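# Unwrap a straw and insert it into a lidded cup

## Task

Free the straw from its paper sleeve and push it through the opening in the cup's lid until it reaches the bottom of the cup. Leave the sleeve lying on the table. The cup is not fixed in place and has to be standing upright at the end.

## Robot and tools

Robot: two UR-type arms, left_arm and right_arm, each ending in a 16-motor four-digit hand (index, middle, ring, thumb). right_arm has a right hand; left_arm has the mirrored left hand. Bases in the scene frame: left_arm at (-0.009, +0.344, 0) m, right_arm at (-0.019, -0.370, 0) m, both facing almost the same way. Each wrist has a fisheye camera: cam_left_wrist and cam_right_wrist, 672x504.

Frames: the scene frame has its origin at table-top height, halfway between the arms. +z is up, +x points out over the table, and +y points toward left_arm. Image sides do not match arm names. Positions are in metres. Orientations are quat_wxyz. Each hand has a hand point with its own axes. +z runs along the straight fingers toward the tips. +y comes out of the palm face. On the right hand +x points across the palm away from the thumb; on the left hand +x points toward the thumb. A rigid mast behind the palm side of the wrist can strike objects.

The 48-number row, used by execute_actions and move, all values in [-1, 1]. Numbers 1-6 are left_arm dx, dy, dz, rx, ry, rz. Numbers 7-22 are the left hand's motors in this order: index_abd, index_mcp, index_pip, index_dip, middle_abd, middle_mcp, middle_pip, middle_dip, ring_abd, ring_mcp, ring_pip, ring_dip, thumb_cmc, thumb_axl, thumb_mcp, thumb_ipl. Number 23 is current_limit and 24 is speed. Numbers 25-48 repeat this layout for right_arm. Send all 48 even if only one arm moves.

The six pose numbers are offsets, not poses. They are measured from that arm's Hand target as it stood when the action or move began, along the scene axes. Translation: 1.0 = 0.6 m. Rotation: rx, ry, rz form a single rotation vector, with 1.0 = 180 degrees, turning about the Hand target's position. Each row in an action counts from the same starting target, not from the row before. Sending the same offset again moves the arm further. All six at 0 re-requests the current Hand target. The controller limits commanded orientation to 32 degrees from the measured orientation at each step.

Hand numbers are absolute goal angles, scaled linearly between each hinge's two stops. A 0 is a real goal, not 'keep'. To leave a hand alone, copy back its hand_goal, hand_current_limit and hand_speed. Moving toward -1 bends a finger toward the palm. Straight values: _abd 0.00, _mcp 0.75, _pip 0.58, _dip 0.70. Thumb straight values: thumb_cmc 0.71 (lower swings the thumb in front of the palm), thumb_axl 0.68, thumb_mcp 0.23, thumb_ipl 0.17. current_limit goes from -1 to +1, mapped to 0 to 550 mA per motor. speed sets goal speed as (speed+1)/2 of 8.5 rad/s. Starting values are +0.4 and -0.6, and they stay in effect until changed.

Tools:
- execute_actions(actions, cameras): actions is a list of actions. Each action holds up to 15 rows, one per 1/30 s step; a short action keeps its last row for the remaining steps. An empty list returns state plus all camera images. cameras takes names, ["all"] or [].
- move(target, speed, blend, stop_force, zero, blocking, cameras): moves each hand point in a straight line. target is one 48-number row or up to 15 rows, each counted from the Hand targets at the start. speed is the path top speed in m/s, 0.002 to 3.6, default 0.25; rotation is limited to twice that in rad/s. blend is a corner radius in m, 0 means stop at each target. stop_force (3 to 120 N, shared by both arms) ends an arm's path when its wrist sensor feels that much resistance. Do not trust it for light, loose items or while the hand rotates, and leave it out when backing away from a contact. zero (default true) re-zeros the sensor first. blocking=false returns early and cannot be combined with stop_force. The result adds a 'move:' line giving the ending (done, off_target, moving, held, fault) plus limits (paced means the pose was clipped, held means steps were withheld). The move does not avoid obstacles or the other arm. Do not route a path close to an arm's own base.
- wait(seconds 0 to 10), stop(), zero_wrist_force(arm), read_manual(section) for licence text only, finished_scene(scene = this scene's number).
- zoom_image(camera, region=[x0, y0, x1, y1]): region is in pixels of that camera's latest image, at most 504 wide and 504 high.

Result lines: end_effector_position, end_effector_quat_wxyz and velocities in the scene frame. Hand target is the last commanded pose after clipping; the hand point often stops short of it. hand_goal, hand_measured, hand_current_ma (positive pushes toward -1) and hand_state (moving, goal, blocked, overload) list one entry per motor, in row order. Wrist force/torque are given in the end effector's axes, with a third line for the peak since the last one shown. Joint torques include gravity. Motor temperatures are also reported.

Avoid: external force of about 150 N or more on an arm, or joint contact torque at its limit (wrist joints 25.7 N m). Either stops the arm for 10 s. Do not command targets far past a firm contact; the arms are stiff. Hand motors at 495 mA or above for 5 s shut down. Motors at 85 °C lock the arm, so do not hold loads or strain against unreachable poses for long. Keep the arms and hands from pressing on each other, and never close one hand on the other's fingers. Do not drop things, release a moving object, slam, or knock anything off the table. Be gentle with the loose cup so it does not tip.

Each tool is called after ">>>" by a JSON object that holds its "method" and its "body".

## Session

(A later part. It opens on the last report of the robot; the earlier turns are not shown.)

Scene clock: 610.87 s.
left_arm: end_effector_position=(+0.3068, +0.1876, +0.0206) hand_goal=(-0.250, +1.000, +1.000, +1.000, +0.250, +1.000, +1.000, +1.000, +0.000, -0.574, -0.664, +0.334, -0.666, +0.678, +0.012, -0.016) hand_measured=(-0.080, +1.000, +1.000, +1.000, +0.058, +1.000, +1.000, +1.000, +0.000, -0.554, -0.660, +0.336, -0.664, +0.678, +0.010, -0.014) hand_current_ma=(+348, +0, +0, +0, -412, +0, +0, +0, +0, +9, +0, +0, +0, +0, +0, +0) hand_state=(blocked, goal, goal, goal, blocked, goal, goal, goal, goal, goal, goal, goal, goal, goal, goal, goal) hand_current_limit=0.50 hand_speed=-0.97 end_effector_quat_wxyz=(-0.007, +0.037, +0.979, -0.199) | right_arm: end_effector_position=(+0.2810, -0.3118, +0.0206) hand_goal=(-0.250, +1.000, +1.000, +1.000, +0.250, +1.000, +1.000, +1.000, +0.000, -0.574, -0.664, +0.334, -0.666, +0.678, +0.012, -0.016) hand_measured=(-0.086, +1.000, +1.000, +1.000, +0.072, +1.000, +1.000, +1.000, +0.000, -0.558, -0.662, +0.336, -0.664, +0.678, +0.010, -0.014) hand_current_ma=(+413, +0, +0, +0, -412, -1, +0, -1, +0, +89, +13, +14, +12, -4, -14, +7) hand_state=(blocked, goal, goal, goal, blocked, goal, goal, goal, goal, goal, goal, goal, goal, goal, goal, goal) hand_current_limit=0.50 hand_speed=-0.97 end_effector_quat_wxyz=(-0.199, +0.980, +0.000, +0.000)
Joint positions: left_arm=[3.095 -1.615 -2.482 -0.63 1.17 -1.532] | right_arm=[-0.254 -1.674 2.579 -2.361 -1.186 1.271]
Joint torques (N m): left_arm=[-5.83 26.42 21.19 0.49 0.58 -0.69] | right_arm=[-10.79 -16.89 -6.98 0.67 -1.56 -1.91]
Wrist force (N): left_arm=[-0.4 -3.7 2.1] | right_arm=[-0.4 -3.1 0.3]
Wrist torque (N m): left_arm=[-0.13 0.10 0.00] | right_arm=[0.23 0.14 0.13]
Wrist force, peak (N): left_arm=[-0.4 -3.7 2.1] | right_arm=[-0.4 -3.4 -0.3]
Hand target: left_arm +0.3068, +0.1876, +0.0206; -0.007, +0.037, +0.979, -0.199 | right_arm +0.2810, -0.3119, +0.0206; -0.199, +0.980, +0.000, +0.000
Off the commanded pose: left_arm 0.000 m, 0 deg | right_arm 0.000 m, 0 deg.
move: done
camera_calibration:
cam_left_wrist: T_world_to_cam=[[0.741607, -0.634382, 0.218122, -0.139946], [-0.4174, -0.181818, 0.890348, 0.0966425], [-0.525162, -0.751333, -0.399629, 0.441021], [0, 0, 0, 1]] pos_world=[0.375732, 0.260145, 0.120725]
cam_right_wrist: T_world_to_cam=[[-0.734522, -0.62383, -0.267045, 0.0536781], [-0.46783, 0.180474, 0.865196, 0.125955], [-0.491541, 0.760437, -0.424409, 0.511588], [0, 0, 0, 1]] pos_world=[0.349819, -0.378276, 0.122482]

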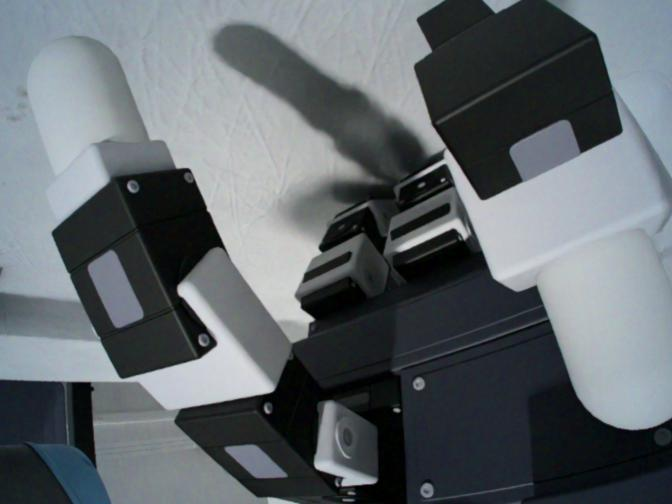

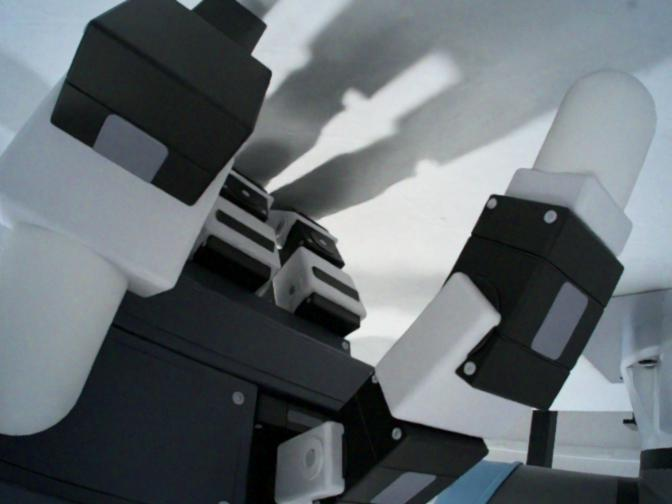

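>>> {"method": "move", "body": {"target": [0,0,0,0,0,0,-0.25,1,1,1,0.25,1,1,1,0,-0.574,-0.664,0.334,-0.666,0.678,0.012,-0.016,0.5,-0.97,-0.0025,-0.0332,0.0003,0,0,0,-0.25,1,1,1,0.25,1,1,1,0,-0.574,-0.664,0.334,-0.666,0.678,0.012,-0.016,0.5,-0.97], "speed": 0.01, "cameras": ["all"]}}

>>> {"method": "zoom_image", "body": {"camera": "cam_right_wrist", "region": [180, 130, 330, 292]}}

Scene clock: 621.73 s.
left_arm: end_effector_position=(+0.3068, +0.1876, +0.0206) hand_goal=(-0.250, +1.000, +1.000, +1.000, +0.250, +1.000, +1.000, +1.000, +0.000, -0.574, -0.664, +0.334, -0.666, +0.678, +0.012, -0.016) hand_measured=(-0.082, +0.994, +1.000, +1.000, +0.058, +0.994, +0.998, +1.000, +0.000, -0.554, -0.660, +0.336, -0.664, +0.678, +0.010, -0.014) hand_current_ma=(+343, -1, +0, +0, -412, -1, +0, +0, +0, +9, +0, +0, +0, +0, +0, +0) hand_state=(blocked, goal, goal, goal, blocked, goal, goal, goal, goal, goal, goal, goal, goal, goal, goal, goal) hand_current_limit=0.50 hand_speed=-0.97 end_effector_quat_wxyz=(-0.007, +0.037, +0.979, -0.199) | right_arm: end_effector_position=(+0.2795, -0.3317, +0.0208) hand_goal=(-0.250, +1.000, +1.000, +1.000, +0.250, +1.000, +1.000, +1.000, +0.000, -0.574, -0.664, +0.334, -0.666, +0.678, +0.012, -0.016) hand_measured=(-0.132, +0.996, +1.000, +1.000, +0.086, +0.994, +1.000, +1.000, +0.000, -0.558, -0.662, +0.336, -0.664, +0.678, +0.010, -0.014) hand_current_ma=(+413, -24, +0, +0, -412, -37, -2, -1, +0, +89, +13, +14, +12, -4, -14, +7) hand_state=(blocked, goal, goal, goal, blocked, goal, goal, goal, goal, goal, goal, goal, goal, goal, goal, goal) hand_current_limit=0.50 hand_speed=-0.97 end_effector_quat_wxyz=(-0.199, +0.980, +0.000, +0.000)
Joint positions: left_arm=[3.095 -1.615 -2.482 -0.63 1.17 -1.532] | right_arm=[-0.32 -1.694 2.584 -2.319 -1.194 1.2]
Joint torques (N m): left_arm=[-5.69 25.24 21.45 0.63 0.26 -0.73] | right_arm=[-9.72 -16.06 -7.16 0.47 -0.84 -1.88]
Wrist force (N): left_arm=[-0.1 -0.6 0.7] | right_arm=[-1.0 -0.1 0.2]
Wrist torque (N m): left_arm=[-0.06 0.07 0.00] | right_arm=[0.07 0.12 0.07]
Wrist force, peak (N): left_arm=[-0.3 -3.6 1.9] | right_arm=[-0.7 -3.4 0.1]
Hand target: left_arm +0.3068, +0.1876, +0.0206; -0.007, +0.037, +0.979, -0.199 | right_arm +0.2795, -0.3319, +0.0208; -0.199, +0.980, +0.000, +0.000
Off the commanded pose: left_arm 0.000 m, 0 deg | right_arm 0.000 m, 0 deg.
move: done
camera_calibration:
cam_left_wrist: T_world_to_cam=[[0.741607, -0.634382, 0.218122, -0.139946], [-0.4174, -0.181818, 0.890348, 0.0966425], [-0.525162, -0.751333, -0.399629, 0.441021], [0, 0, 0, 1]] pos_world=[0.375732, 0.260145, 0.120725]
cam_right_wrist: T_world_to_cam=[[-0.734522, -0.62383, -0.267045, 0.0402155], [-0.46783, 0.180474, 0.865196, 0.128671], [-0.491541, 0.760437, -0.424409, 0.526069], [0, 0, 0, 1]] pos_world=[0.348319, -0.398176, 0.122682]

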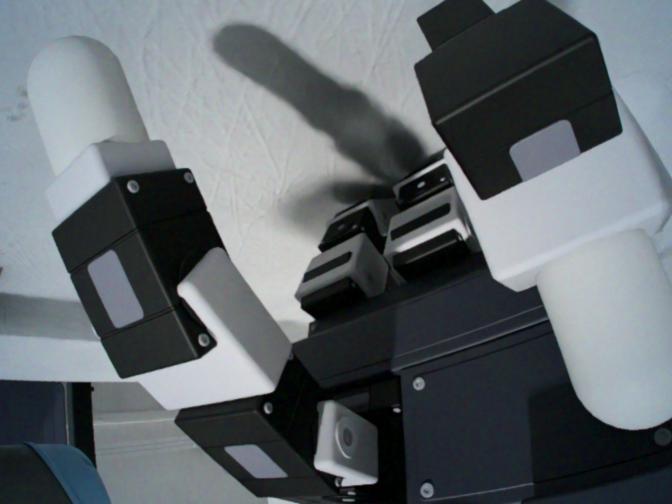

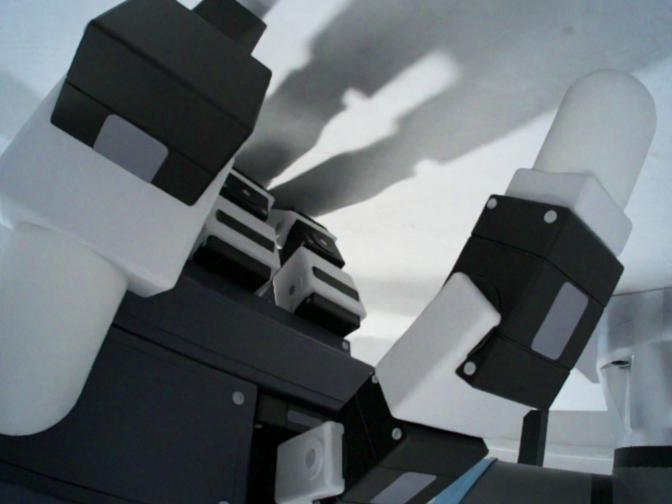

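Scaled by 3.111 from the camera's 672x504 image, which has a finer 960x720 frame.

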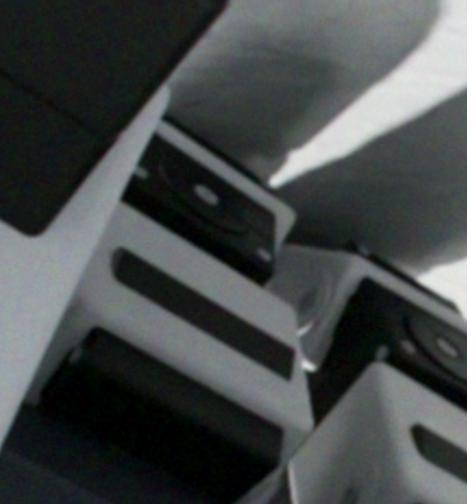

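>>> {"method": "move", "body": {"target": [0,0,0,0,0,0,-0.25,1,1,1,0.25,1,1,1,0,-0.574,-0.664,0.334,-0.666,0.678,0.012,-0.016,0.5,-0.97,0,0,0,0,0,0,0.12,1,1,1,-0.12,1,1,1,0,-0.574,-0.664,0.334,-0.666,0.678,0.012,-0.016,0.5,-0.95], "speed": 0.02}}

>>> {"method": "wait", "body": {"seconds": 1.5}}

>>> {"method": "move", "body": {"target": [0,0,0,0,0,0,-0.25,1,1,1,0.25,1,1,1,0,-0.574,-0.664,0.334,-0.666,0.678,0.012,-0.016,0.5,-0.97,0,0,0.05,0,0,0,0.12,1,1,1,-0.12,1,1,1,0,-0.574,-0.664,0.334,-0.666,0.678,0.012,-0.016,0.5,-0.95], "speed": 0.05, "cameras": ["all"]}}

>>> {"method": "zoom_image", "body": {"camera": "cam_right_wrist", "region": [180, 60, 380, 210]}}

Scene clock: 632.70 s.
left_arm: end_effector_position=(+0.3068, +0.1876, +0.0206) hand_goal=(-0.250, +1.000, +1.000, +1.000, +0.250, +1.000, +1.000, +1.000, +0.000, -0.574, -0.664, +0.334, -0.666, +0.678, +0.012, -0.016) hand_measured=(-0.082, +0.994, +1.000, +1.000, +0.058, +0.994, +0.998, +1.000, +0.000, -0.554, -0.660, +0.336, -0.664, +0.678, +0.010, -0.014) hand_current_ma=(+343, -1, +0, +0, -412, -1, +0, +0, +0, +9, +0, +0, +0, +0, +0, +0) hand_state=(blocked, goal, goal, goal, blocked, goal, goal, goal, goal, goal, goal, goal, goal, goal, goal, goal) hand_current_limit=0.50 hand_speed=-0.97 end_effector_quat_wxyz=(-0.007, +0.037, +0.979, -0.199) | right_arm: end_effector_position=(+0.2795, -0.3319, +0.0208) hand_goal=(+0.120, +1.000, +1.000, +1.000, -0.120, +1.000, +1.000, +1.000, +0.000, -0.574, -0.664, +0.334, -0.666, +0.678, +0.012, -0.016) hand_measured=(+0.116, +0.994, +1.000, +1.000, -0.116, +0.994, +1.000, +1.000, +0.000, -0.558, -0.662, +0.336, -0.664, +0.678, +0.010, -0.014) hand_current_ma=(-18, -29, +0, +0, +19, -37, -2, -1, +0, +89, +13, +14, +12, -4, -14, +7) hand_state=(goal, goal, goal, goal, goal, goal, goal, goal, goal, goal, goal, goal, goal, goal, goal, goal) hand_current_limit=0.50 hand_speed=-0.95 end_effector_quat_wxyz=(-0.199, +0.980, +0.000, +0.000)
Joint positions: left_arm=[3.095 -1.615 -2.482 -0.63 1.17 -1.532] | right_arm=[-0.32 -1.694 2.584 -2.319 -1.194 1.2]
Joint torques (N m): left_arm=[-6.39 23.04 20.15 0.71 0.24 -0.78] | right_arm=[-9.77 -16.33 -7.43 0.47 0.24 -1.6]
Wrist force (N): left_arm=[0.1 -0.4 0.9] | right_arm=[-0.7 -0.2 0.4]
Wrist torque (N m): left_arm=[-0.06 0.05 0.02] | right_arm=[0.03 0.07 0.09]
Wrist force, peak (N): left_arm=[-0.2 -0.7 1.2] | right_arm=[-1.2 -0.3 0.5]
Hand target: left_arm +0.3068, +0.1876, +0.0206; -0.007, +0.037, +0.979, -0.199 | right_arm +0.2795, -0.3319, +0.0208; -0.199, +0.980, +0.000, +0.000
Off the commanded pose: left_arm 0.000 m, 0 deg | right_arm 0.000 m, 0 deg.
move: done

Scene clock: 634.20 s.
left_arm: end_effector_position=(+0.3068, +0.1876, +0.0206) hand_goal=(-0.250, +1.000, +1.000, +1.000, +0.250, +1.000, +1.000, +1.000, +0.000, -0.574, -0.664, +0.334, -0.666, +0.678, +0.012, -0.016) hand_measured=(-0.082, +0.994, +1.000, +1.000, +0.058, +0.994, +0.998, +1.000, +0.000, -0.554, -0.660, +0.336, -0.664, +0.678, +0.010, -0.014) hand_current_ma=(+343, -1, +0, +0, -412, -1, +0, +0, +0, +9, +0, +0, +0, +0, +0, +0) hand_state=(blocked, goal, goal, goal, blocked, goal, goal, goal, goal, goal, goal, goal, goal, goal, goal, goal) hand_current_limit=0.50 hand_speed=-0.97 end_effector_quat_wxyz=(-0.007, +0.037, +0.979, -0.199) | right_arm: end_effector_position=(+0.2795, -0.3319, +0.0208) hand_goal=(+0.120, +1.000, +1.000, +1.000, -0.120, +1.000, +1.000, +1.000, +0.000, -0.574, -0.664, +0.334, -0.666, +0.678, +0.012, -0.016) hand_measured=(+0.116, +0.994, +1.000, +1.000, -0.116, +0.994, +1.000, +1.000, +0.000, -0.558, -0.662, +0.336, -0.664, +0.678, +0.010, -0.014) hand_current_ma=(-18, -29, +0, +0, +19, -37, -2, -1, +0, +89, +13, +14, +12, -4, -14, +7) hand_state=(goal, goal, goal, goal, goal, goal, goal, goal, goal, goal, goal, goal, goal, goal, goal, goal) hand_current_limit=0.50 hand_speed=-0.95 end_effector_quat_wxyz=(-0.199, +0.980, +0.000, +0.000)
Joint positions: left_arm=[3.095 -1.615 -2.482 -0.63 1.17 -1.532] | right_arm=[-0.32 -1.694 2.584 -2.319 -1.194 1.2]
Joint torques (N m): left_arm=[-6.1 23.11 20.15 0.8 0.14 -0.79] | right_arm=[-9.99 -15.44 -7.22 0.58 0.92 -1.78]
Wrist force (N): left_arm=[-0.1 -0.5 1.1] | right_arm=[-0.9 0.1 0.1]
Wrist torque (N m): left_arm=[-0.09 0.08 0.00] | right_arm=[0.09 0.10 0.07]
Wrist force, peak (N): left_arm=[-0.3 -0.7 1.0] | right_arm=[-1.1 0.0 0.5]
Hand target: left_arm +0.3068, +0.1876, +0.0206; -0.007, +0.037, +0.979, -0.199 | right_arm +0.2795, -0.3319, +0.0208; -0.199, +0.980, +0.000, +0.000
Off the commanded pose: left_arm 0.000 m, 0 deg | right_arm 0.000 m, 0 deg.
wait: 1.50 s; at rest by 0.17 s

Scene clock: 635.43 s.
left_arm: end_effector_position=(+0.3068, +0.1876, +0.0206) hand_goal=(-0.250, +1.000, +1.000, +1.000, +0.250, +1.000, +1.000, +1.000, +0.000, -0.574, -0.664, +0.334, -0.666, +0.678, +0.012, -0.016) hand_measured=(-0.082, +0.994, +1.000, +1.000, +0.058, +0.994, +0.998, +1.000, +0.000, -0.554, -0.660, +0.336, -0.664, +0.678, +0.010, -0.014) hand_current_ma=(+343, -1, +0, +0, -412, -1, +0, +0, +0, +9, +0, +0, +0, +0, +0, +0) hand_state=(blocked, goal, goal, goal, blocked, goal, goal, goal, goal, goal, goal, goal, goal, goal, goal, goal) hand_current_limit=0.50 hand_speed=-0.97 end_effector_quat_wxyz=(-0.007, +0.037, +0.979, -0.199) | right_arm: end_effector_position=(+0.2795, -0.3319, +0.0507) hand_goal=(+0.120, +1.000, +1.000, +1.000, -0.120, +1.000, +1.000, +1.000, +0.000, -0.574, -0.664, +0.334, -0.666, +0.678, +0.012, -0.016) hand_measured=(+0.116, +0.994, +1.000, +1.000, -0.116, +0.994, +1.000, +1.000, +0.000, -0.558, -0.662, +0.336, -0.664, +0.678, +0.010, -0.014) hand_current_ma=(-18, -30, +0, +0, +18, -37, -2, -1, +0, +89, +13, +14, +12, -4, -14, +7) hand_state=(goal, goal, goal, goal, goal, goal, goal, goal, goal, goal, goal, goal, goal, goal, goal, goal) hand_current_limit=0.50 hand_speed=-0.95 end_effector_quat_wxyz=(-0.199, +0.980, +0.000, +0.000)
Joint positions: left_arm=[3.095 -1.615 -2.482 -0.63 1.17 -1.532] | right_arm=[-0.32 -1.788 2.541 -2.182 -1.194 1.2]
Joint torques (N m): left_arm=[-5.88 22.21 19.04 0.63 0.17 -0.71] | right_arm=[-9.55 -14.09 -25.45 0.58 2.07 -1.73]
Wrist force (N): left_arm=[0.1 -0.7 0.6] | right_arm=[-0.9 0.2 0.0]
Wrist torque (N m): left_arm=[-0.08 0.04 0.03] | right_arm=[0.12 0.09 0.08]
Wrist force, peak (N): left_arm=[0.0 -0.5 1.2] | right_arm=[-1.2 -0.1 0.2]
Hand target: left_arm +0.3068, +0.1876, +0.0206; -0.007, +0.037, +0.979, -0.199 | right_arm +0.2795, -0.3319, +0.0508; -0.199, +0.980, +0.000, +0.000
Off the commanded pose: left_arm 0.000 m, 0 deg | right_arm 0.000 m, 0 deg.
move: done
camera_calibration:
cam_left_wrist: T_world_to_cam=[[0.741607, -0.634382, 0.218122, -0.139946], [-0.4174, -0.181818, 0.890348, 0.0966425], [-0.525162, -0.751333, -0.399629, 0.441021], [0, 0, 0, 1]] pos_world=[0.375732, 0.260145, 0.120725]
cam_right_wrist: T_world_to_cam=[[-0.734522, -0.62383, -0.267045, 0.0481645], [-0.46783, 0.180474, 0.865196, 0.102733], [-0.491541, 0.760437, -0.424409, 0.538877], [0, 0, 0, 1]] pos_world=[0.348319, -0.398276, 0.152682]

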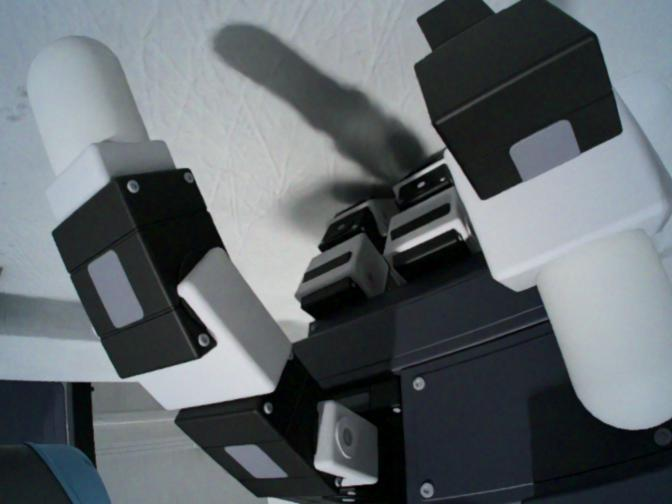

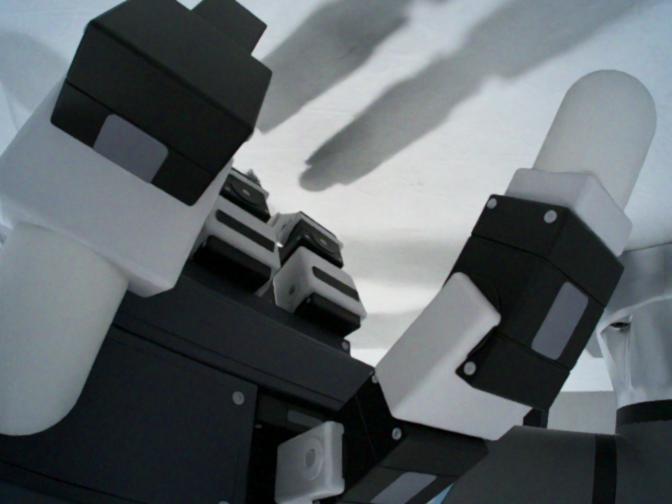

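Scaled by 2.520 from the camera's 672x504 image, which has a finer 960x720 frame.

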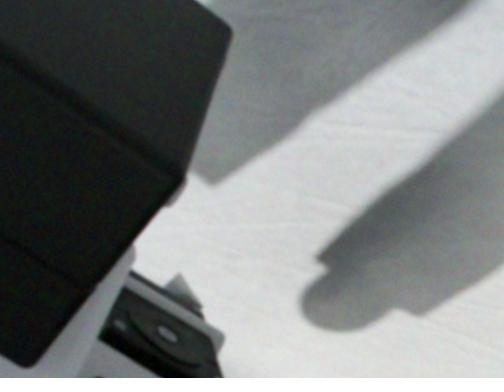

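>>> {"method": "move", "body": {"target": [0,0,0,0,0,0,-0.25,1,1,1,0.25,1,1,1,0,-0.574,-0.664,0.334,-0.666,0.678,0.012,-0.016,0.5,-0.97,0,-0.03,0.1,0,0,0,0.12,1,1,1,-0.12,1,1,1,0,-0.574,-0.664,0.334,-0.666,0.678,0.012,-0.016,0.5,-0.95], "speed": 0.08, "cameras": ["all"]}}

>>> {"method": "zoom_image", "body": {"camera": "cam_right_wrist", "region": [200, 0, 400, 150]}}

Scene clock: 650.00 s.
left_arm: end_effector_position=(+0.3068, +0.1876, +0.0206) hand_goal=(-0.250, +1.000, +1.000, +1.000, +0.250, +1.000, +1.000, +1.000, +0.000, -0.574, -0.664, +0.334, -0.666, +0.678, +0.012, -0.016) hand_measured=(-0.082, +0.994, +1.000, +1.000, +0.058, +0.994, +0.998, +1.000, +0.000, -0.554, -0.660, +0.336, -0.664, +0.678, +0.010, -0.014) hand_current_ma=(+343, -1, +0, +0, -412, -1, +0, +0, +0, +9, +0, +0, +0, +0, +0, +0) hand_state=(blocked, goal, goal, goal, blocked, goal, goal, goal, goal, goal, goal, goal, goal, goal, goal, goal) hand_current_limit=0.50 hand_speed=-0.97 end_effector_quat_wxyz=(-0.007, +0.037, +0.979, -0.199) | right_arm: end_effector_position=(+0.2795, -0.3498, +0.1107) hand_goal=(+0.120, +1.000, +1.000, +1.000, -0.120, +1.000, +1.000, +1.000, +0.000, -0.574, -0.664, +0.334, -0.666, +0.678, +0.012, -0.016) hand_measured=(+0.116, +0.994, +1.000, +1.000, -0.116, +0.994, +1.000, +1.000, +0.000, -0.558, -0.662, +0.336, -0.664, +0.678, +0.010, -0.014) hand_current_ma=(-18, -30, +0, +0, +18, -37, -2, -1, +0, +89, +13, +14, +12, -4, -14, +7) hand_state=(goal, goal, goal, goal, goal, goal, goal, goal, goal, goal, goal, goal, goal, goal, goal, goal) hand_current_limit=0.50 hand_speed=-0.95 end_effector_quat_wxyz=(-0.199, +0.980, +0.000, +0.000)
Joint positions: left_arm=[3.095 -1.615 -2.482 -0.63 1.17 -1.532] | right_arm=[-0.377 -1.932 2.433 -1.908 -1.203 1.139]
Joint torques (N m): left_arm=[-6.41 18.9 18.16 0.66 -0.03 -0.83] | right_arm=[-10.22 -13.08 -27.21 0.69 0.44 -1.72]
Wrist force (N): left_arm=[-0.2 -0.4 0.8] | right_arm=[-0.7 0.2 0.1]
Wrist torque (N m): left_arm=[-0.06 0.09 0.00] | right_arm=[0.11 0.06 0.09]
Wrist force, peak (N): left_arm=[-0.2 -0.8 1.0] | right_arm=[-1.0 0.3 0.5]
Hand target: left_arm +0.3068, +0.1876, +0.0206; -0.007, +0.037, +0.979, -0.199 | right_arm +0.2795, -0.3499, +0.1108; -0.199, +0.980, +0.000, +0.000
Off the commanded pose: left_arm 0.000 m, 0 deg | right_arm 0.000 m, 0 deg.
move: done
camera_calibration:
cam_left_wrist: T_world_to_cam=[[0.741607, -0.634382, 0.218122, -0.139946], [-0.4174, -0.181818, 0.890348, 0.0966425], [-0.525162, -0.751333, -0.399629, 0.441021], [0, 0, 0, 1]] pos_world=[0.375732, 0.260145, 0.120725]
cam_right_wrist: T_world_to_cam=[[-0.734492, -0.623877, -0.267018, 0.0529226], [-0.467839, 0.180489, 0.865188, 0.0540811], [-0.491577, 0.760395, -0.424442, 0.578031], [0, 0, 0, 1]] pos_world=[0.348319, -0.416276, 0.212681]

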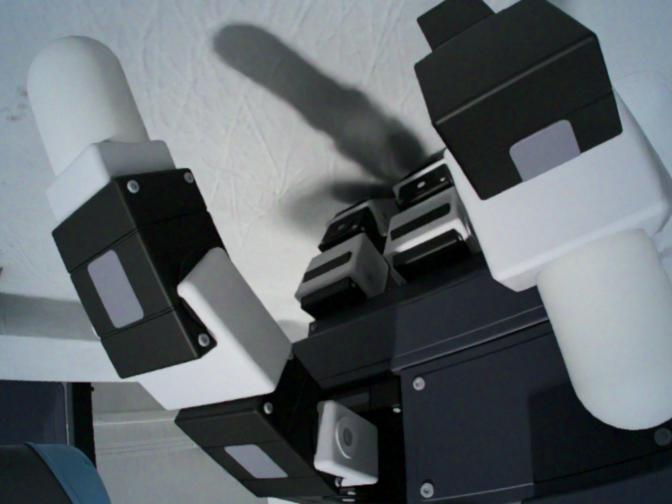

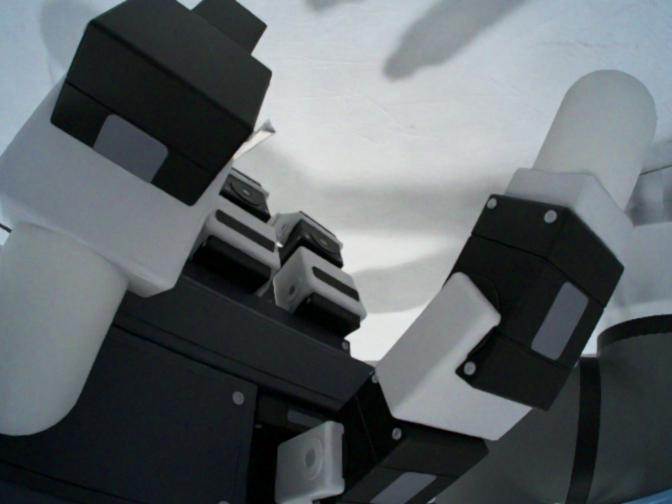

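Scaled by 2.520 from the camera's 672x504 image, which has a finer 960x720 frame.

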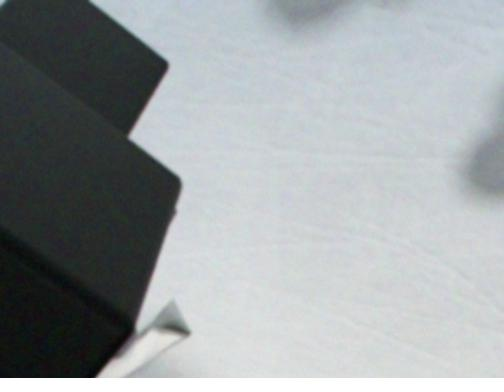

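>>> {"method": "move", "body": {"target": [0,0,0,0,0,0,-0.25,1,1,1,0.25,1,1,1,0,-0.574,-0.664,0.334,-0.666,0.678,0.012,-0.016,0.5,-0.97,-0.0103,0.1043,-0.068,0,0,-0.0222,0.12,1,1,1,-0.12,1,1,1,0,-0.574,-0.664,0.334,-0.666,0.678,0.012,-0.016,0.5,-0.95], "speed": 0.06, "cameras": ["all"]}}

>>> {"method": "zoom_image", "body": {"camera": "cam_right_wrist", "region": [200, 80, 350, 220]}}

Scene clock: 667.83 s.
left_arm: end_effector_position=(+0.3068, +0.1876, +0.0206) hand_goal=(-0.250, +1.000, +1.000, +1.000, +0.250, +1.000, +1.000, +1.000, +0.000, -0.574, -0.664, +0.334, -0.666, +0.678, +0.012, -0.016) hand_measured=(-0.082, +0.994, +1.000, +1.000, +0.058, +0.994, +0.998, +1.000, +0.000, -0.554, -0.660, +0.336, -0.664, +0.678, +0.010, -0.014) hand_current_ma=(+343, -1, +0, +0, -412, -1, +0, +0, +0, +9, +0, +0, +0, +0, +0, +0) hand_state=(blocked, goal, goal, goal, blocked, goal, goal, goal, goal, goal, goal, goal, goal, goal, goal, goal) hand_current_limit=0.50 hand_speed=-0.97 end_effector_quat_wxyz=(-0.007, +0.037, +0.979, -0.199) | right_arm: end_effector_position=(+0.2733, -0.2873, +0.0700) hand_goal=(+0.120, +1.000, +1.000, +1.000, -0.120, +1.000, +1.000, +1.000, +0.000, -0.574, -0.664, +0.334, -0.666, +0.678, +0.012, -0.016) hand_measured=(+0.116, +0.994, +1.000, +1.000, -0.116, +0.994, +1.000, +1.000, +0.000, -0.558, -0.662, +0.336, -0.664, +0.678, +0.010, -0.014) hand_current_ma=(-17, -30, +0, +0, +18, -37, -2, -1, +0, +89, +13, +14, +12, -4, -14, +7) hand_state=(goal, goal, goal, goal, goal, goal, goal, goal, goal, goal, goal, goal, goal, goal, goal, goal) hand_current_limit=0.50 hand_speed=-0.95 end_effector_quat_wxyz=(-0.199, +0.979, -0.034, +0.007)
Joint positions: left_arm=[3.095 -1.615 -2.482 -0.63 1.17 -1.532] | right_arm=[-0.185 -1.823 2.526 -2.215 -1.174 1.419]
Joint torques (N m): left_arm=[-6.15 18.05 17.2 0.65 0.06 -0.74] | right_arm=[8.37 0.73 -9.69 -5.44 -0.73 1.53]
Wrist force (N): left_arm=[-0.1 -0.3 1.0] | right_arm=[-0.9 0.2 0.2]
Wrist torque (N m): left_arm=[-0.05 0.07 0.00] | right_arm=[0.10 0.10 -0.01]
Wrist force, peak (N): left_arm=[-0.1 -0.7 1.2] | right_arm=[-1.4 0.3 0.1]
Hand target: left_arm +0.3068, +0.1876, +0.0206; -0.007, +0.037, +0.979, -0.199 | right_arm +0.2733, -0.2873, +0.0700; -0.199, +0.979, -0.034, +0.007
Off the commanded pose: left_arm 0.000 m, 0 deg | right_arm 0.000 m, 0 deg.
move: done
camera_calibration:
cam_left_wrist: T_world_to_cam=[[0.741607, -0.634382, 0.218122, -0.139946], [-0.4174, -0.181818, 0.890348, 0.0966425], [-0.525162, -0.751333, -0.399629, 0.441021], [0, 0, 0, 1]] pos_world=[0.375732, 0.260145, 0.120725]
cam_right_wrist: T_world_to_cam=[[-0.776146, -0.571163, -0.267151, 0.103087], [-0.454175, 0.212491, 0.865201, 0.0806205], [-0.437404, 0.792856, -0.424332, 0.504782], [0, 0, 0, 1]] pos_world=[0.33742, -0.358471, 0.171982]

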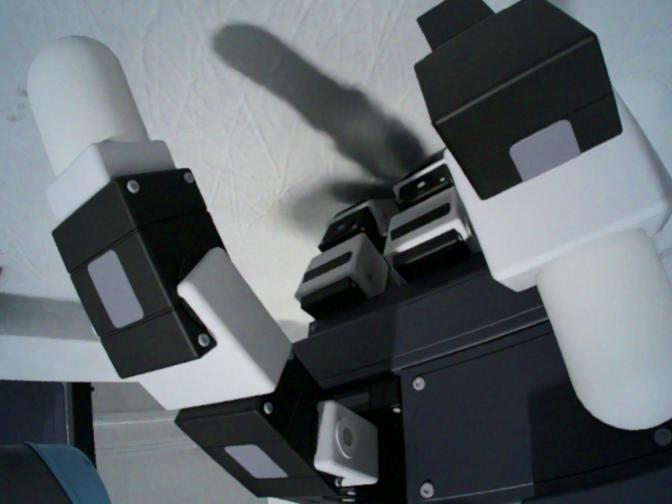

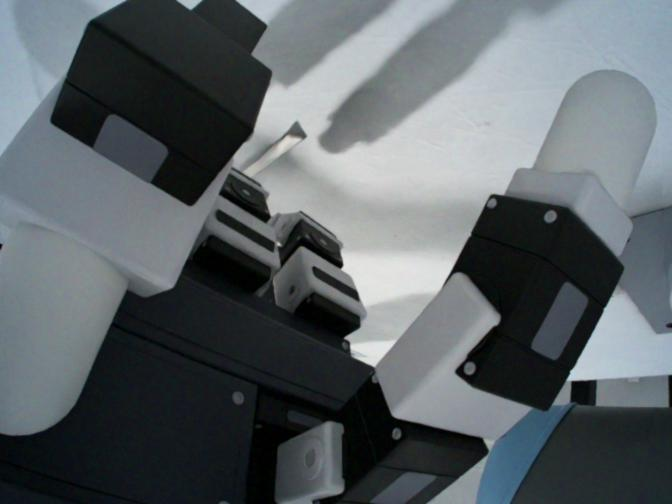

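Scaled by 3.360 from the camera's 672x504 image, which has a finer 960x720 frame.

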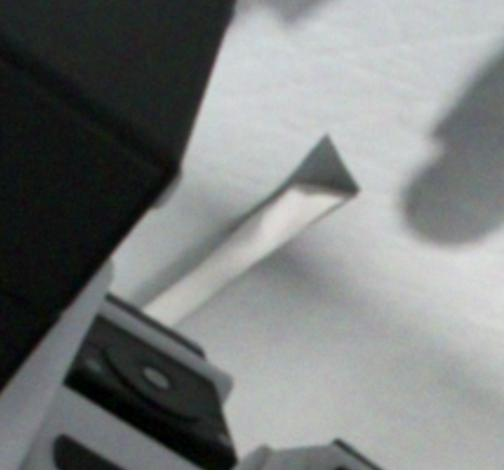

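>>> {"method": "move", "body": {"target": [0,0,0,0,0,0,-0.25,1,1,1,0.25,1,1,1,0,-0.574,-0.664,0.334,-0.666,0.678,0.012,-0.016,0.5,-0.97,-0.0042,0,-0.0417,0,0,0,0.12,1,1,1,-0.12,1,1,1,0,-0.574,-0.664,0.334,-0.666,0.678,0.012,-0.016,0.5,-0.95], "speed": 0.06, "cameras": ["all"]}}

>>> {"method": "zoom_image", "body": {"camera": "cam_right_wrist", "region": [200, 100, 350, 240]}}

Scene clock: 682.63 s.
left_arm: end_effector_position=(+0.3068, +0.1876, +0.0206) hand_goal=(-0.250, +1.000, +1.000, +1.000, +0.250, +1.000, +1.000, +1.000, +0.000, -0.574, -0.664, +0.334, -0.666, +0.678, +0.012, -0.016) hand_measured=(-0.082, +0.994, +1.000, +1.000, +0.058, +0.994, +0.998, +1.000, +0.000, -0.554, -0.660, +0.336, -0.664, +0.678, +0.010, -0.014) hand_current_ma=(+343, -1, +0, +0, -412, -1, +0, +0, +0, +9, +0, +0, +0, +0, +0, +0) hand_state=(blocked, goal, goal, goal, blocked, goal, goal, goal, goal, goal, goal, goal, goal, goal, goal, goal) hand_current_limit=0.50 hand_speed=-0.97 end_effector_quat_wxyz=(-0.007, +0.037, +0.979, -0.199) | right_arm: end_effector_position=(+0.2708, -0.2873, +0.0451) hand_goal=(+0.120, +1.000, +1.000, +1.000, -0.120, +1.000, +1.000, +1.000, +0.000, -0.574, -0.664, +0.334, -0.666, +0.678, +0.012, -0.016) hand_measured=(+0.116, +0.994, +1.000, +1.000, -0.116, +0.994, +1.000, +1.000, +0.000, -0.558, -0.662, +0.336, -0.664, +0.678, +0.010, -0.014) hand_current_ma=(-17, -30, +0, +0, +18, -37, -2, -1, +0, +89, +13, +14, +12, -4, -14, +7) hand_state=(goal, goal, goal, goal, goal, goal, goal, goal, goal, goal, goal, goal, goal, goal, goal, goal) hand_current_limit=0.50 hand_speed=-0.95 end_effector_quat_wxyz=(-0.199, +0.979, -0.034, +0.007)
Joint positions: left_arm=[3.095 -1.615 -2.482 -0.63 1.17 -1.532] | right_arm=[-0.187 -1.759 2.57 -2.323 -1.174 1.418]
Joint torques (N m): left_arm=[-5.14 15.43 15.61 0.75 -0.08 -0.68] | right_arm=[8.06 -1.58 -8.11 -5.57 -0.85 1.58]
Wrist force (N): left_arm=[-0.2 -0.4 1.1] | right_arm=[-1.0 0.2 0.2]
Wrist torque (N m): left_arm=[-0.07 0.10 -0.01] | right_arm=[0.10 0.12 0.05]
Wrist force, peak (N): left_arm=[-0.3 -0.6 1.2] | right_arm=[-1.3 0.4 0.1]
Hand target: left_arm +0.3068, +0.1876, +0.0206; -0.007, +0.037, +0.979, -0.199 | right_arm +0.2708, -0.2873, +0.0450; -0.199, +0.979, -0.034, +0.007
Off the commanded pose: left_arm 0.000 m, 0 deg | right_arm 0.000 m, 0 deg.
move: done
camera_calibration:
cam_left_wrist: T_world_to_cam=[[0.741607, -0.634382, 0.218122, -0.139946], [-0.4174, -0.181818, 0.890348, 0.0966425], [-0.525162, -0.751333, -0.399629, 0.441021], [0, 0, 0, 1]] pos_world=[0.375732, 0.260145, 0.120725]
cam_right_wrist: T_world_to_cam=[[-0.776242, -0.571071, -0.267069, 0.0944432], [-0.454091, 0.212603, 0.865217, 0.10108], [-0.437321, 0.792892, -0.42435, 0.493025], [0, 0, 0, 1]] pos_world=[0.33482, -0.358471, 0.146982]

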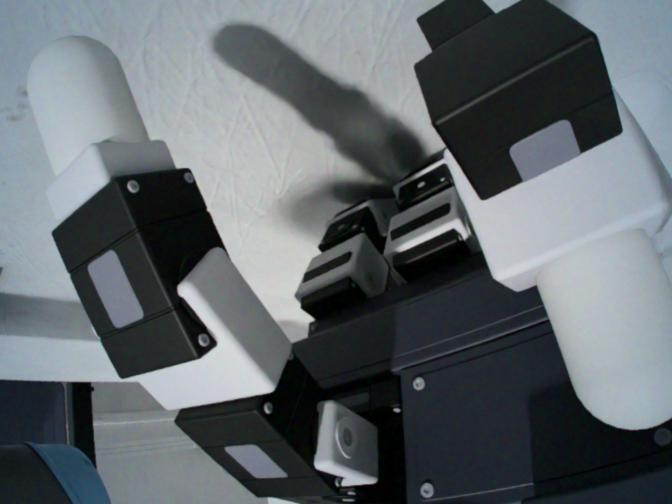

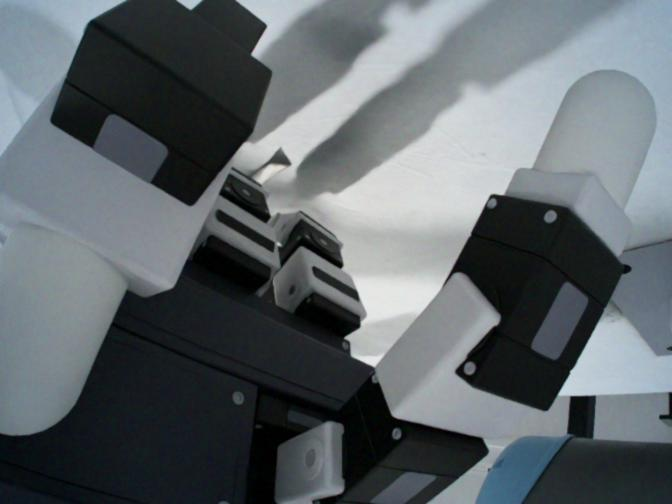

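Scaled by 3.360 from the camera's 672x504 image, which has a finer 960x720 frame.

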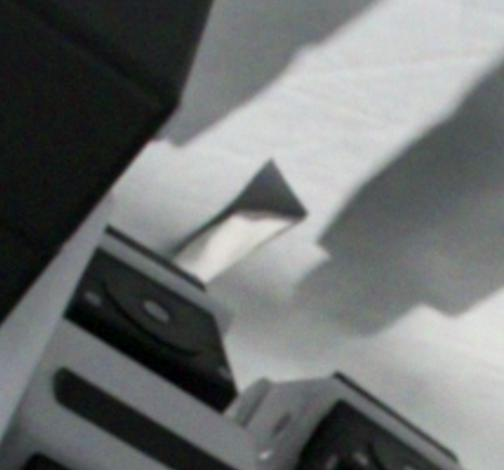

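>>> {"method": "move", "body": {"target": [0,0,0,0,0,0,-0.25,1,1,1,0.25,1,1,1,0,-0.574,-0.664,0.334,-0.666,0.678,0.012,-0.016,0.5,-0.97,0,0,-0.0217,0,0,0,0.12,1,1,1,-0.12,1,1,1,0,-0.574,-0.664,0.334,-0.666,0.678,0.012,-0.016,0.5,-0.95], "speed": 0.05}}

>>> {"method": "move", "body": {"target": [0,0,0,0,0,0,-0.25,1,1,1,0.25,1,1,1,0,-0.574,-0.664,0.334,-0.666,0.678,0.012,-0.016,0.5,-0.97,0,0,-0.0225,0,0,0,0.12,1,1,1,-0.12,1,1,1,0,-0.574,-0.664,0.334,-0.666,0.678,0.012,-0.016,0.5,-0.95], "speed": 0.006, "stop_force": 3}}

>>> {"method": "move", "body": {"target": [0,0,0,0,0,0,-0.25,1,1,1,0.25,1,1,1,0,-0.574,-0.664,0.334,-0.666,0.678,0.012,-0.016,0.5,-0.97,0,0,0.001,0,0,0,0.12,1,1,1,-0.12,1,1,1,0,-0.574,-0.664,0.334,-0.666,0.678,0.012,-0.016,0.5,-0.95], "speed": 0.01}}

>>> {"method": "move", "body": {"target": [0,0,0,0,0,0,-0.25,1,1,1,0.25,1,1,1,0,-0.574,-0.664,0.334,-0.666,0.678,0.012,-0.016,0.5,-0.97,0,0,0,0,0,0,-0.2,1,1,1,0.2,1,1,1,0,-0.574,-0.664,0.334,-0.666,0.678,0.012,-0.016,0.4,-0.98], "speed": 0.02}}

>>> {"method": "wait", "body": {"seconds": 2, "cameras": ["all"]}}

Scene clock: 694.87 s.
left_arm: end_effector_position=(+0.3068, +0.1876, +0.0206) hand_goal=(-0.250, +1.000, +1.000, +1.000, +0.250, +1.000, +1.000, +1.000, +0.000, -0.574, -0.664, +0.334, -0.666, +0.678, +0.012, -0.016) hand_measured=(-0.082, +0.994, +1.000, +1.000, +0.058, +0.994, +0.998, +1.000, +0.000, -0.554, -0.660, +0.336, -0.664, +0.678, +0.010, -0.014) hand_current_ma=(+343, -1, +0, +0, -412, -1, +0, +0, +0, +9, +0, +0, +0, +0, +0, +0) hand_state=(blocked, goal, goal, goal, blocked, goal, goal, goal, goal, goal, goal, goal, goal, goal, goal, goal) hand_current_limit=0.50 hand_speed=-0.97 end_effector_quat_wxyz=(-0.007, +0.037, +0.979, -0.199) | right_arm: end_effector_position=(+0.2708, -0.2873, +0.0320) hand_goal=(+0.120, +1.000, +1.000, +1.000, -0.120, +1.000, +1.000, +1.000, +0.000, -0.574, -0.664, +0.334, -0.666, +0.678, +0.012, -0.016) hand_measured=(+0.116, +0.994, +1.000, +1.000, -0.116, +0.994, +1.000, +1.000, +0.000, -0.558, -0.662, +0.336, -0.664, +0.678, +0.010, -0.014) hand_current_ma=(-17, -30, +0, +0, +18, -37, -2, -1, +0, +89, +13, +14, +12, -4, -14, +7) hand_state=(goal, goal, goal, goal, goal, goal, goal, goal, goal, goal, goal, goal, goal, goal, goal, goal) hand_current_limit=0.50 hand_speed=-0.95 end_effector_quat_wxyz=(-0.199, +0.979, -0.034, +0.007) end_effector_velocity=(+0.000, +0.000, -0.001) end_effector_angular_velocity=(-0.001, -0.001, +0.000)
Joint positions: left_arm=[3.095 -1.615 -2.482 -0.63 1.17 -1.532] | right_arm=[-0.187 -1.716 2.589 -2.384 -1.174 1.418]
Joint velocities: left_arm=[within noise] | right_arm=[0.001 0.002 0.001 -0.005 -0.001 0]
Joint torques (N m): left_arm=[-5.39 13.24 15.46 0.61 -0.18 -0.68] | right_arm=[2.78 -2.27 -8.49 -5.24 0.44 1.45]
Wrist force (N): left_arm=[-0.2 -0.6 1.0] | right_arm=[-0.8 -0.1 0.0]
Wrist torque (N m): left_arm=[-0.09 0.09 0.00] | right_arm=[0.08 0.09 0.06]
Wrist force, peak (N): left_arm=[-0.3 -0.6 1.3] | right_arm=[-1.3 0.1 -0.1]
Hand target: left_arm +0.3068, +0.1876, +0.0206; -0.007, +0.037, +0.979, -0.199 | right_arm +0.2708, -0.2873, +0.0320; -0.199, +0.979, -0.034, +0.007
Off the commanded pose: left_arm 0.000 m, 0 deg | right_arm 0.000 m, 0 deg.
move: done

Scene clock: 698.10 s.
left_arm: end_effector_position=(+0.3068, +0.1876, +0.0206) hand_goal=(-0.250, +1.000, +1.000, +1.000, +0.250, +1.000, +1.000, +1.000, +0.000, -0.574, -0.664, +0.334, -0.666, +0.678, +0.012, -0.016) hand_measured=(-0.082, +0.994, +1.000, +1.000, +0.058, +0.994, +0.998, +1.000, +0.000, -0.554, -0.660, +0.336, -0.664, +0.678, +0.010, -0.014) hand_current_ma=(+343, -1, +0, +0, -412, -1, +0, +0, +0, +9, +0, +0, +0, +0, +0, +0) hand_state=(blocked, goal, goal, goal, blocked, goal, goal, goal, goal, goal, goal, goal, goal, goal, goal, goal) hand_current_limit=0.50 hand_speed=-0.97 end_effector_quat_wxyz=(-0.007, +0.037, +0.979, -0.199) | right_arm: end_effector_position=(+0.2708, -0.2873, +0.0197) hand_goal=(+0.120, +1.000, +1.000, +1.000, -0.120, +1.000, +1.000, +1.000, +0.000, -0.574, -0.664, +0.334, -0.666, +0.678, +0.012, -0.016) hand_measured=(+0.116, +1.000, +1.000, +1.000, -0.116, +1.000, +1.000, +1.000, +0.000, -0.558, -0.662, +0.336, -0.664, +0.678, +0.010, -0.014) hand_current_ma=(-17, +0, +0, +0, +16, +0, +0, -1, +0, +89, +13, +14, +12, -4, -14, +7) hand_state=(goal, goal, goal, goal, goal, goal, goal, goal, goal, goal, goal, goal, goal, goal, goal, goal) hand_current_limit=0.50 hand_speed=-0.95 end_effector_quat_wxyz=(-0.199, +0.979, -0.034, +0.007)
Joint positions: left_arm=[3.095 -1.615 -2.482 -0.63 1.17 -1.532] | right_arm=[-0.187 -1.672 2.605 -2.445 -1.174 1.418]
Joint torques (N m): left_arm=[-5.77 12.47 13.98 0.61 -0.05 -0.71] | right_arm=[8.31 -16.19 -22.4 0.46 -0.72 -1.12]
Wrist force (N): left_arm=[-0.1 -0.4 0.8] | right_arm=[-1.1 0.0 -3.0]
Wrist torque (N m): left_arm=[-0.05 0.07 0.01] | right_arm=[0.52 0.12 0.05]
Wrist force, peak (N): left_arm=[0.1 -0.9 1.1] | right_arm=[-1.3 -0.3 -7.5]
Hand target: left_arm +0.3068, +0.1876, +0.0206; -0.007, +0.037, +0.979, -0.199 | right_arm +0.2708, -0.2873, +0.0197; -0.199, +0.979, -0.034, +0.007 (not the last commanded pose)
Off the commanded pose: left_arm 0.000 m, 0 deg | right_arm 0.001 m, 0 deg.
move: contact (right_arm)

Scene clock: 698.80 s.
left_arm: end_effector_position=(+0.3068, +0.1876, +0.0206) hand_goal=(-0.250, +1.000, +1.000, +1.000, +0.250, +1.000, +1.000, +1.000, +0.000, -0.574, -0.664, +0.334, -0.666, +0.678, +0.012, -0.016) hand_measured=(-0.082, +0.994, +1.000, +1.000, +0.058, +0.994, +0.998, +1.000, +0.000, -0.554, -0.660, +0.336, -0.664, +0.678, +0.010, -0.014) hand_current_ma=(+343, -1, +0, +0, -412, -1, +0, +0, +0, +9, +0, +0, +0, +0, +0, +0) hand_state=(blocked, goal, goal, goal, blocked, goal, goal, goal, goal, goal, goal, goal, goal, goal, goal, goal) hand_current_limit=0.50 hand_speed=-0.97 end_effector_quat_wxyz=(-0.007, +0.037, +0.979, -0.199) | right_arm: end_effector_position=(+0.2708, -0.2873, +0.0203) hand_goal=(+0.120, +1.000, +1.000, +1.000, -0.120, +1.000, +1.000, +1.000, +0.000, -0.574, -0.664, +0.334, -0.666, +0.678, +0.012, -0.016) hand_measured=(+0.116, +0.998, +1.000, +1.000, -0.116, +0.998, +1.000, +1.000, +0.000, -0.558, -0.662, +0.336, -0.664, +0.678, +0.010, -0.014) hand_current_ma=(-17, -16, +0, +0, +16, -13, +0, -1, +0, +89, +13, +14, +12, -4, -14, +7) hand_state=(goal, goal, goal, goal, goal, goal, goal, goal, goal, goal, goal, goal, goal, goal, goal, goal) hand_current_limit=0.50 hand_speed=-0.95 end_effector_quat_wxyz=(-0.199, +0.979, -0.034, +0.007)
Joint positions: left_arm=[3.095 -1.615 -2.482 -0.63 1.17 -1.532] | right_arm=[-0.187 -1.674 2.605 -2.442 -1.174 1.418]
Joint torques (N m): left_arm=[-5.59 11.64 14 0.68 -0.12 -0.75] | right_arm=[8.13 -16.3 -21.73 0.49 -0.65 -0.97]
Wrist force (N): left_arm=[-0.2 -0.6 1.1] | right_arm=[-1.1 -0.1 -0.1]
Wrist torque (N m): left_arm=[-0.10 0.09 0.00] | right_arm=[0.14 0.12 0.05]
Wrist force, peak (N): left_arm=[-0.2 -0.6 1.1] | right_arm=[-0.8 -0.3 -3.4]
Hand target: left_arm +0.3068, +0.1876, +0.0206; -0.007, +0.037, +0.979, -0.199 | right_arm +0.2708, -0.2873, +0.0203; -0.199, +0.979, -0.034, +0.007
Off the commanded pose: left_arm 0.000 m, 0 deg | right_arm 0.000 m, 0 deg.
move: done

Scene clock: 701.13 s.
left_arm: end_effector_position=(+0.3068, +0.1876, +0.0206) hand_goal=(-0.250, +1.000, +1.000, +1.000, +0.250, +1.000, +1.000, +1.000, +0.000, -0.574, -0.664, +0.334, -0.666, +0.678, +0.012, -0.016) hand_measured=(-0.082, +0.994, +1.000, +1.000, +0.058, +0.994, +0.998, +1.000, +0.000, -0.554, -0.660, +0.336, -0.664, +0.678, +0.010, -0.014) hand_current_ma=(+343, -1, +0, +0, -412, -1, +0, +0, +0, +9, +0, +0, +0, +0, +0, +0) hand_state=(blocked, goal, goal, goal, blocked, goal, goal, goal, goal, goal, goal, goal, goal, goal, goal, goal) hand_current_limit=0.50 hand_speed=-0.97 end_effector_quat_wxyz=(-0.007, +0.037, +0.979, -0.199) | right_arm: end_effector_position=(+0.2708, -0.2873, +0.0203) hand_goal=(-0.200, +1.000, +1.000, +1.000, +0.200, +1.000, +1.000, +1.000, +0.000, -0.574, -0.664, +0.334, -0.666, +0.678, +0.012, -0.016) hand_measured=(-0.048, +0.994, +1.000, +1.000, +0.046, +0.994, +1.000, +1.000, +0.000, -0.558, -0.662, +0.336, -0.664, +0.678, +0.010, -0.014) hand_current_ma=(+75, -29, +0, +0, -89, -31, +0, -1, +0, +89, +13, +14, +12, -4, -14, +7) hand_state=(moving, goal, goal, goal, moving, goal, goal, goal, goal, goal, goal, goal, goal, goal, goal, goal) hand_current_limit=0.40 hand_speed=-0.98 end_effector_quat_wxyz=(-0.199, +0.979, -0.034, +0.007)
Joint positions: left_arm=[3.095 -1.615 -2.482 -0.63 1.17 -1.532] | right_arm=[-0.187 -1.674 2.604 -2.442 -1.174 1.418]
Joint torques (N m): left_arm=[-5.92 10.56 13.07 0.62 -0.41 -0.73] | right_arm=[6.6 -16.1 -22.34 0.47 -0.56 -0.74]
Wrist force (N): left_arm=[-0.1 -0.6 1.1] | right_arm=[-0.9 -0.1 0.1]
Wrist torque (N m): left_arm=[-0.07 0.08 0.01] | right_arm=[0.11 0.10 0.06]
Wrist force, peak (N): left_arm=[0.1 -0.6 1.3] | right_arm=[-1.3 -0.1 0.0]
Hand target: left_arm +0.3068, +0.1876, +0.0206; -0.007, +0.037, +0.979, -0.199 | right_arm +0.2708, -0.2873, +0.0203; -0.199, +0.979, -0.034, +0.007
Off the commanded pose: left_arm 0.000 m, 0 deg | right_arm 0.000 m, 0 deg.
move: done

Scene clock: 703.13 s.
left_arm: end_effector_position=(+0.3068, +0.1876, +0.0206) hand_goal=(-0.250, +1.000, +1.000, +1.000, +0.250, +1.000, +1.000, +1.000, +0.000, -0.574, -0.664, +0.334, -0.666, +0.678, +0.012, -0.016) hand_measured=(-0.082, +0.994, +1.000, +1.000, +0.058, +0.994, +1.000, +1.000, +0.000, -0.554, -0.660, +0.336, -0.664, +0.678, +0.010, -0.014) hand_current_ma=(+343, -1, +0, +0, -412, -1, +0, +0, +0, +9, +0, +0, +0, +0, +0, +0) hand_state=(blocked, goal, goal, goal, blocked, goal, goal, goal, goal, goal, goal, goal, goal, goal, goal, goal) hand_current_limit=0.50 hand_speed=-0.97 end_effector_quat_wxyz=(-0.007, +0.037, +0.979, -0.199) | right_arm: end_effector_position=(+0.2708, -0.2873, +0.0203) hand_goal=(-0.200, +1.000, +1.000, +1.000, +0.200, +1.000, +1.000, +1.000, +0.000, -0.574, -0.664, +0.334, -0.666, +0.678, +0.012, -0.016) hand_measured=(-0.058, +0.994, +1.000, +1.000, +0.060, +0.994, +1.000, +1.000, +0.000, -0.558, -0.662, +0.336, -0.664, +0.678, +0.010, -0.014) hand_current_ma=(+385, -29, +0, +0, -385, -27, +0, -1, +0, +89, +13, +14, +12, -4, -14, +7) hand_state=(blocked, goal, goal, goal, blocked, goal, goal, goal, goal, goal, goal, goal, goal, goal, goal, goal) hand_current_limit=0.40 hand_speed=-0.98 end_effector_quat_wxyz=(-0.199, +0.979, -0.034, +0.007)
Joint positions: left_arm=[3.095 -1.615 -2.482 -0.63 1.17 -1.532] | right_arm=[-0.187 -1.674 2.604 -2.442 -1.174 1.418]
Joint torques (N m): left_arm=[-6.11 8.56 12.14 0.62 -0.2 -0.6] | right_arm=[5.13 -15.98 -22.23 0.37 -0.36 -0.7]
Wrist force (N): left_arm=[0.2 -1.1 1.3] | right_arm=[-1.1 -0.5 0.3]
Wrist torque (N m): left_arm=[-0.08 0.04 0.04] | right_arm=[0.13 0.11 0.05]
Wrist force, peak (N): left_arm=[0.0 -1.3 1.4] | right_arm=[-1.3 -0.7 0.3]
Hand target: left_arm +0.3068, +0.1876, +0.0206; -0.007, +0.037, +0.979, -0.199 | right_arm +0.2708, -0.2873, +0.0203; -0.199, +0.979, -0.034, +0.007
Off the commanded pose: left_arm 0.000 m, 0 deg | right_arm 0.000 m, 0 deg.
wait: 2.00 s; at rest by 0.17 s
camera_calibration:
cam_left_wrist: T_world_to_cam=[[0.741607, -0.634382, 0.218122, -0.139946], [-0.4174, -0.181818, 0.890348, 0.0966425], [-0.525162, -0.751333, -0.399629, 0.441021], [0, 0, 0, 1]] pos_world=[0.375732, 0.260145, 0.120725]
cam_right_wrist: T_world_to_cam=[[-0.776172, -0.571151, -0.267103, 0.087856], [-0.454131, 0.212523, 0.865216, 0.122414], [-0.437403, 0.792856, -0.424332, 0.482476], [0, 0, 0, 1]] pos_world=[0.33482, -0.358371, 0.122282]

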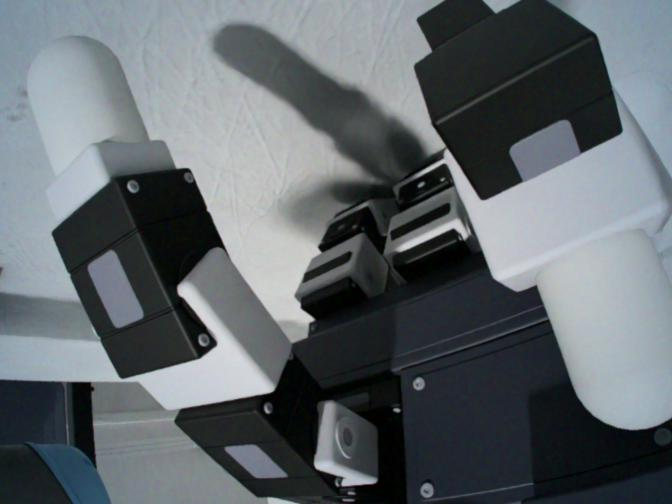

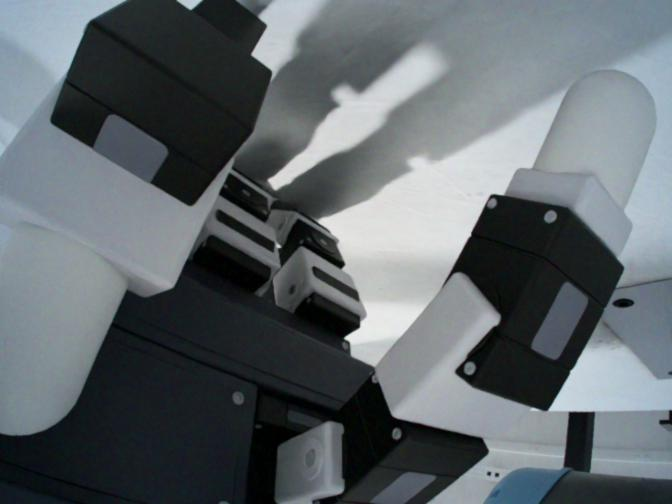

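>>> {"method": "execute_actions", "body": {"actions": [[[0,0,0,0,0,0,-0.28,1,1,1,0.28,1,1,1,0,-0.574,-0.664,0.334,-0.666,0.678,0.012,-0.016,0.6,-0.97,0,0,0,0,0,0,-0.3,1,1,1,0.3,1,1,1,0,-0.574,-0.664,0.334,-0.666,0.678,0.012,-0.016,0.6,-0.97]]], "cameras": ["all"]}}

Scene clock: 739.17 s.
left_arm: end_effector_position=(+0.3068, +0.1876, +0.0206) hand_goal=(-0.280, +1.000, +1.000, +1.000, +0.280, +1.000, +1.000, +1.000, +0.000, -0.574, -0.664, +0.334, -0.666, +0.678, +0.012, -0.016) hand_measured=(-0.084, +0.994, +1.000, +1.000, +0.058, +0.994, +1.000, +1.000, +0.000, -0.554, -0.660, +0.336, -0.664, +0.678, +0.010, -0.014) hand_current_ma=(+440, -1, +0, +0, -440, -1, +0, +0, +0, +9, +0, +0, +0, +0, +0, +0) hand_state=(blocked, goal, goal, goal, blocked, goal, goal, goal, goal, goal, goal, goal, goal, goal, goal, goal) hand_current_limit=0.60 hand_speed=-0.97 end_effector_quat_wxyz=(-0.007, +0.037, +0.979, -0.199) | right_arm: end_effector_position=(+0.2708, -0.2873, +0.0203) hand_goal=(-0.300, +1.000, +1.000, +1.000, +0.300, +1.000, +1.000, +1.000, +0.000, -0.574, -0.664, +0.334, -0.666, +0.678, +0.012, -0.016) hand_measured=(-0.058, +0.994, +1.000, +1.000, +0.062, +0.994, +1.000, +1.000, +0.000, -0.558, -0.662, +0.336, -0.664, +0.678, +0.010, -0.014) hand_current_ma=(+440, -29, +0, +0, -440, -27, +0, -1, +0, +89, +13, +14, +12, -4, -14, +7) hand_state=(blocked, goal, goal, goal, blocked, goal, goal, goal, goal, goal, goal, goal, goal, goal, goal, goal) hand_current_limit=0.60 hand_speed=-0.97 end_effector_quat_wxyz=(-0.199, +0.979, -0.034, +0.007)
Joint positions: left_arm=[3.095 -1.615 -2.482 -0.63 1.17 -1.532] | right_arm=[-0.187 -1.674 2.604 -2.442 -1.174 1.418]
Joint torques (N m): left_arm=[-4.28 9.19 11.92 0.57 -0.28 -0.94] | right_arm=[2.35 -15.3 -21.79 0.3 0.04 -0.68]
Wrist force (N): left_arm=[-0.2 -0.9 1.4] | right_arm=[-1.0 -0.6 0.1]
Wrist torque (N m): left_arm=[-0.06 0.10 0.00] | right_arm=[0.14 0.10 0.06]
Wrist force, peak (N): left_arm=[-0.3 -1.1 1.5] | right_arm=[-1.4 -0.6 0.3]
Hand target: left_arm +0.3068, +0.1876, +0.0206; -0.007, +0.037, +0.979, -0.199 | right_arm +0.2708, -0.2873, +0.0203; -0.199, +0.979, -0.034, +0.007
Off the commanded pose: left_arm 0.000 m, 0 deg | right_arm 0.000 m, 0 deg.
Step readings (end_effector_position of left_arm | right_arm):
0: (+0.3068, +0.1876, +0.0206) | (+0.2708, -0.2873, +0.0203)
1: (+0.3068, +0.1876, +0.0206) | (+0.2708, -0.2873, +0.0203)
2: (+0.3068, +0.1876, +0.0206) | (+0.2708, -0.2873, +0.0203)
4: (+0.3068, +0.1876, +0.0206) | (+0.2708, -0.2873, +0.0203)
8: (+0.3068, +0.1876, +0.0206) | (+0.2708, -0.2873, +0.0203)
15: (+0.3068, +0.1876, +0.0206) | (+0.2708, -0.2873, +0.0203)
camera_calibration:
cam_left_wrist: T_world_to_cam=[[0.741607, -0.634382, 0.218122, -0.139946], [-0.4174, -0.181818, 0.890348, 0.0966425], [-0.525162, -0.751333, -0.399629, 0.441021], [0, 0, 0, 1]] pos_world=[0.375732, 0.260145, 0.120725]
cam_right_wrist: T_world_to_cam=[[-0.776172, -0.571151, -0.267103, 0.087856], [-0.454131, 0.212523, 0.865216, 0.122414], [-0.437403, 0.792856, -0.424332, 0.482476], [0, 0, 0, 1]] pos_world=[0.33482, -0.358371, 0.122282]

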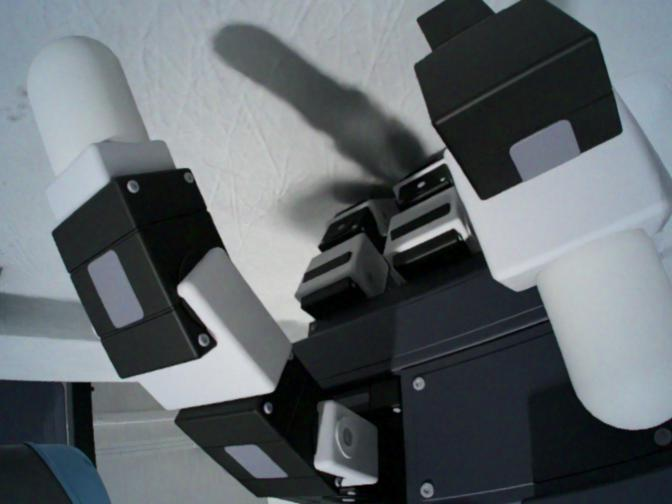

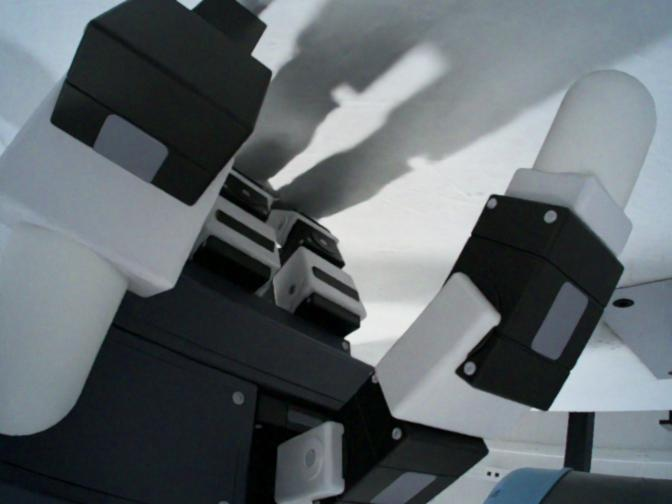

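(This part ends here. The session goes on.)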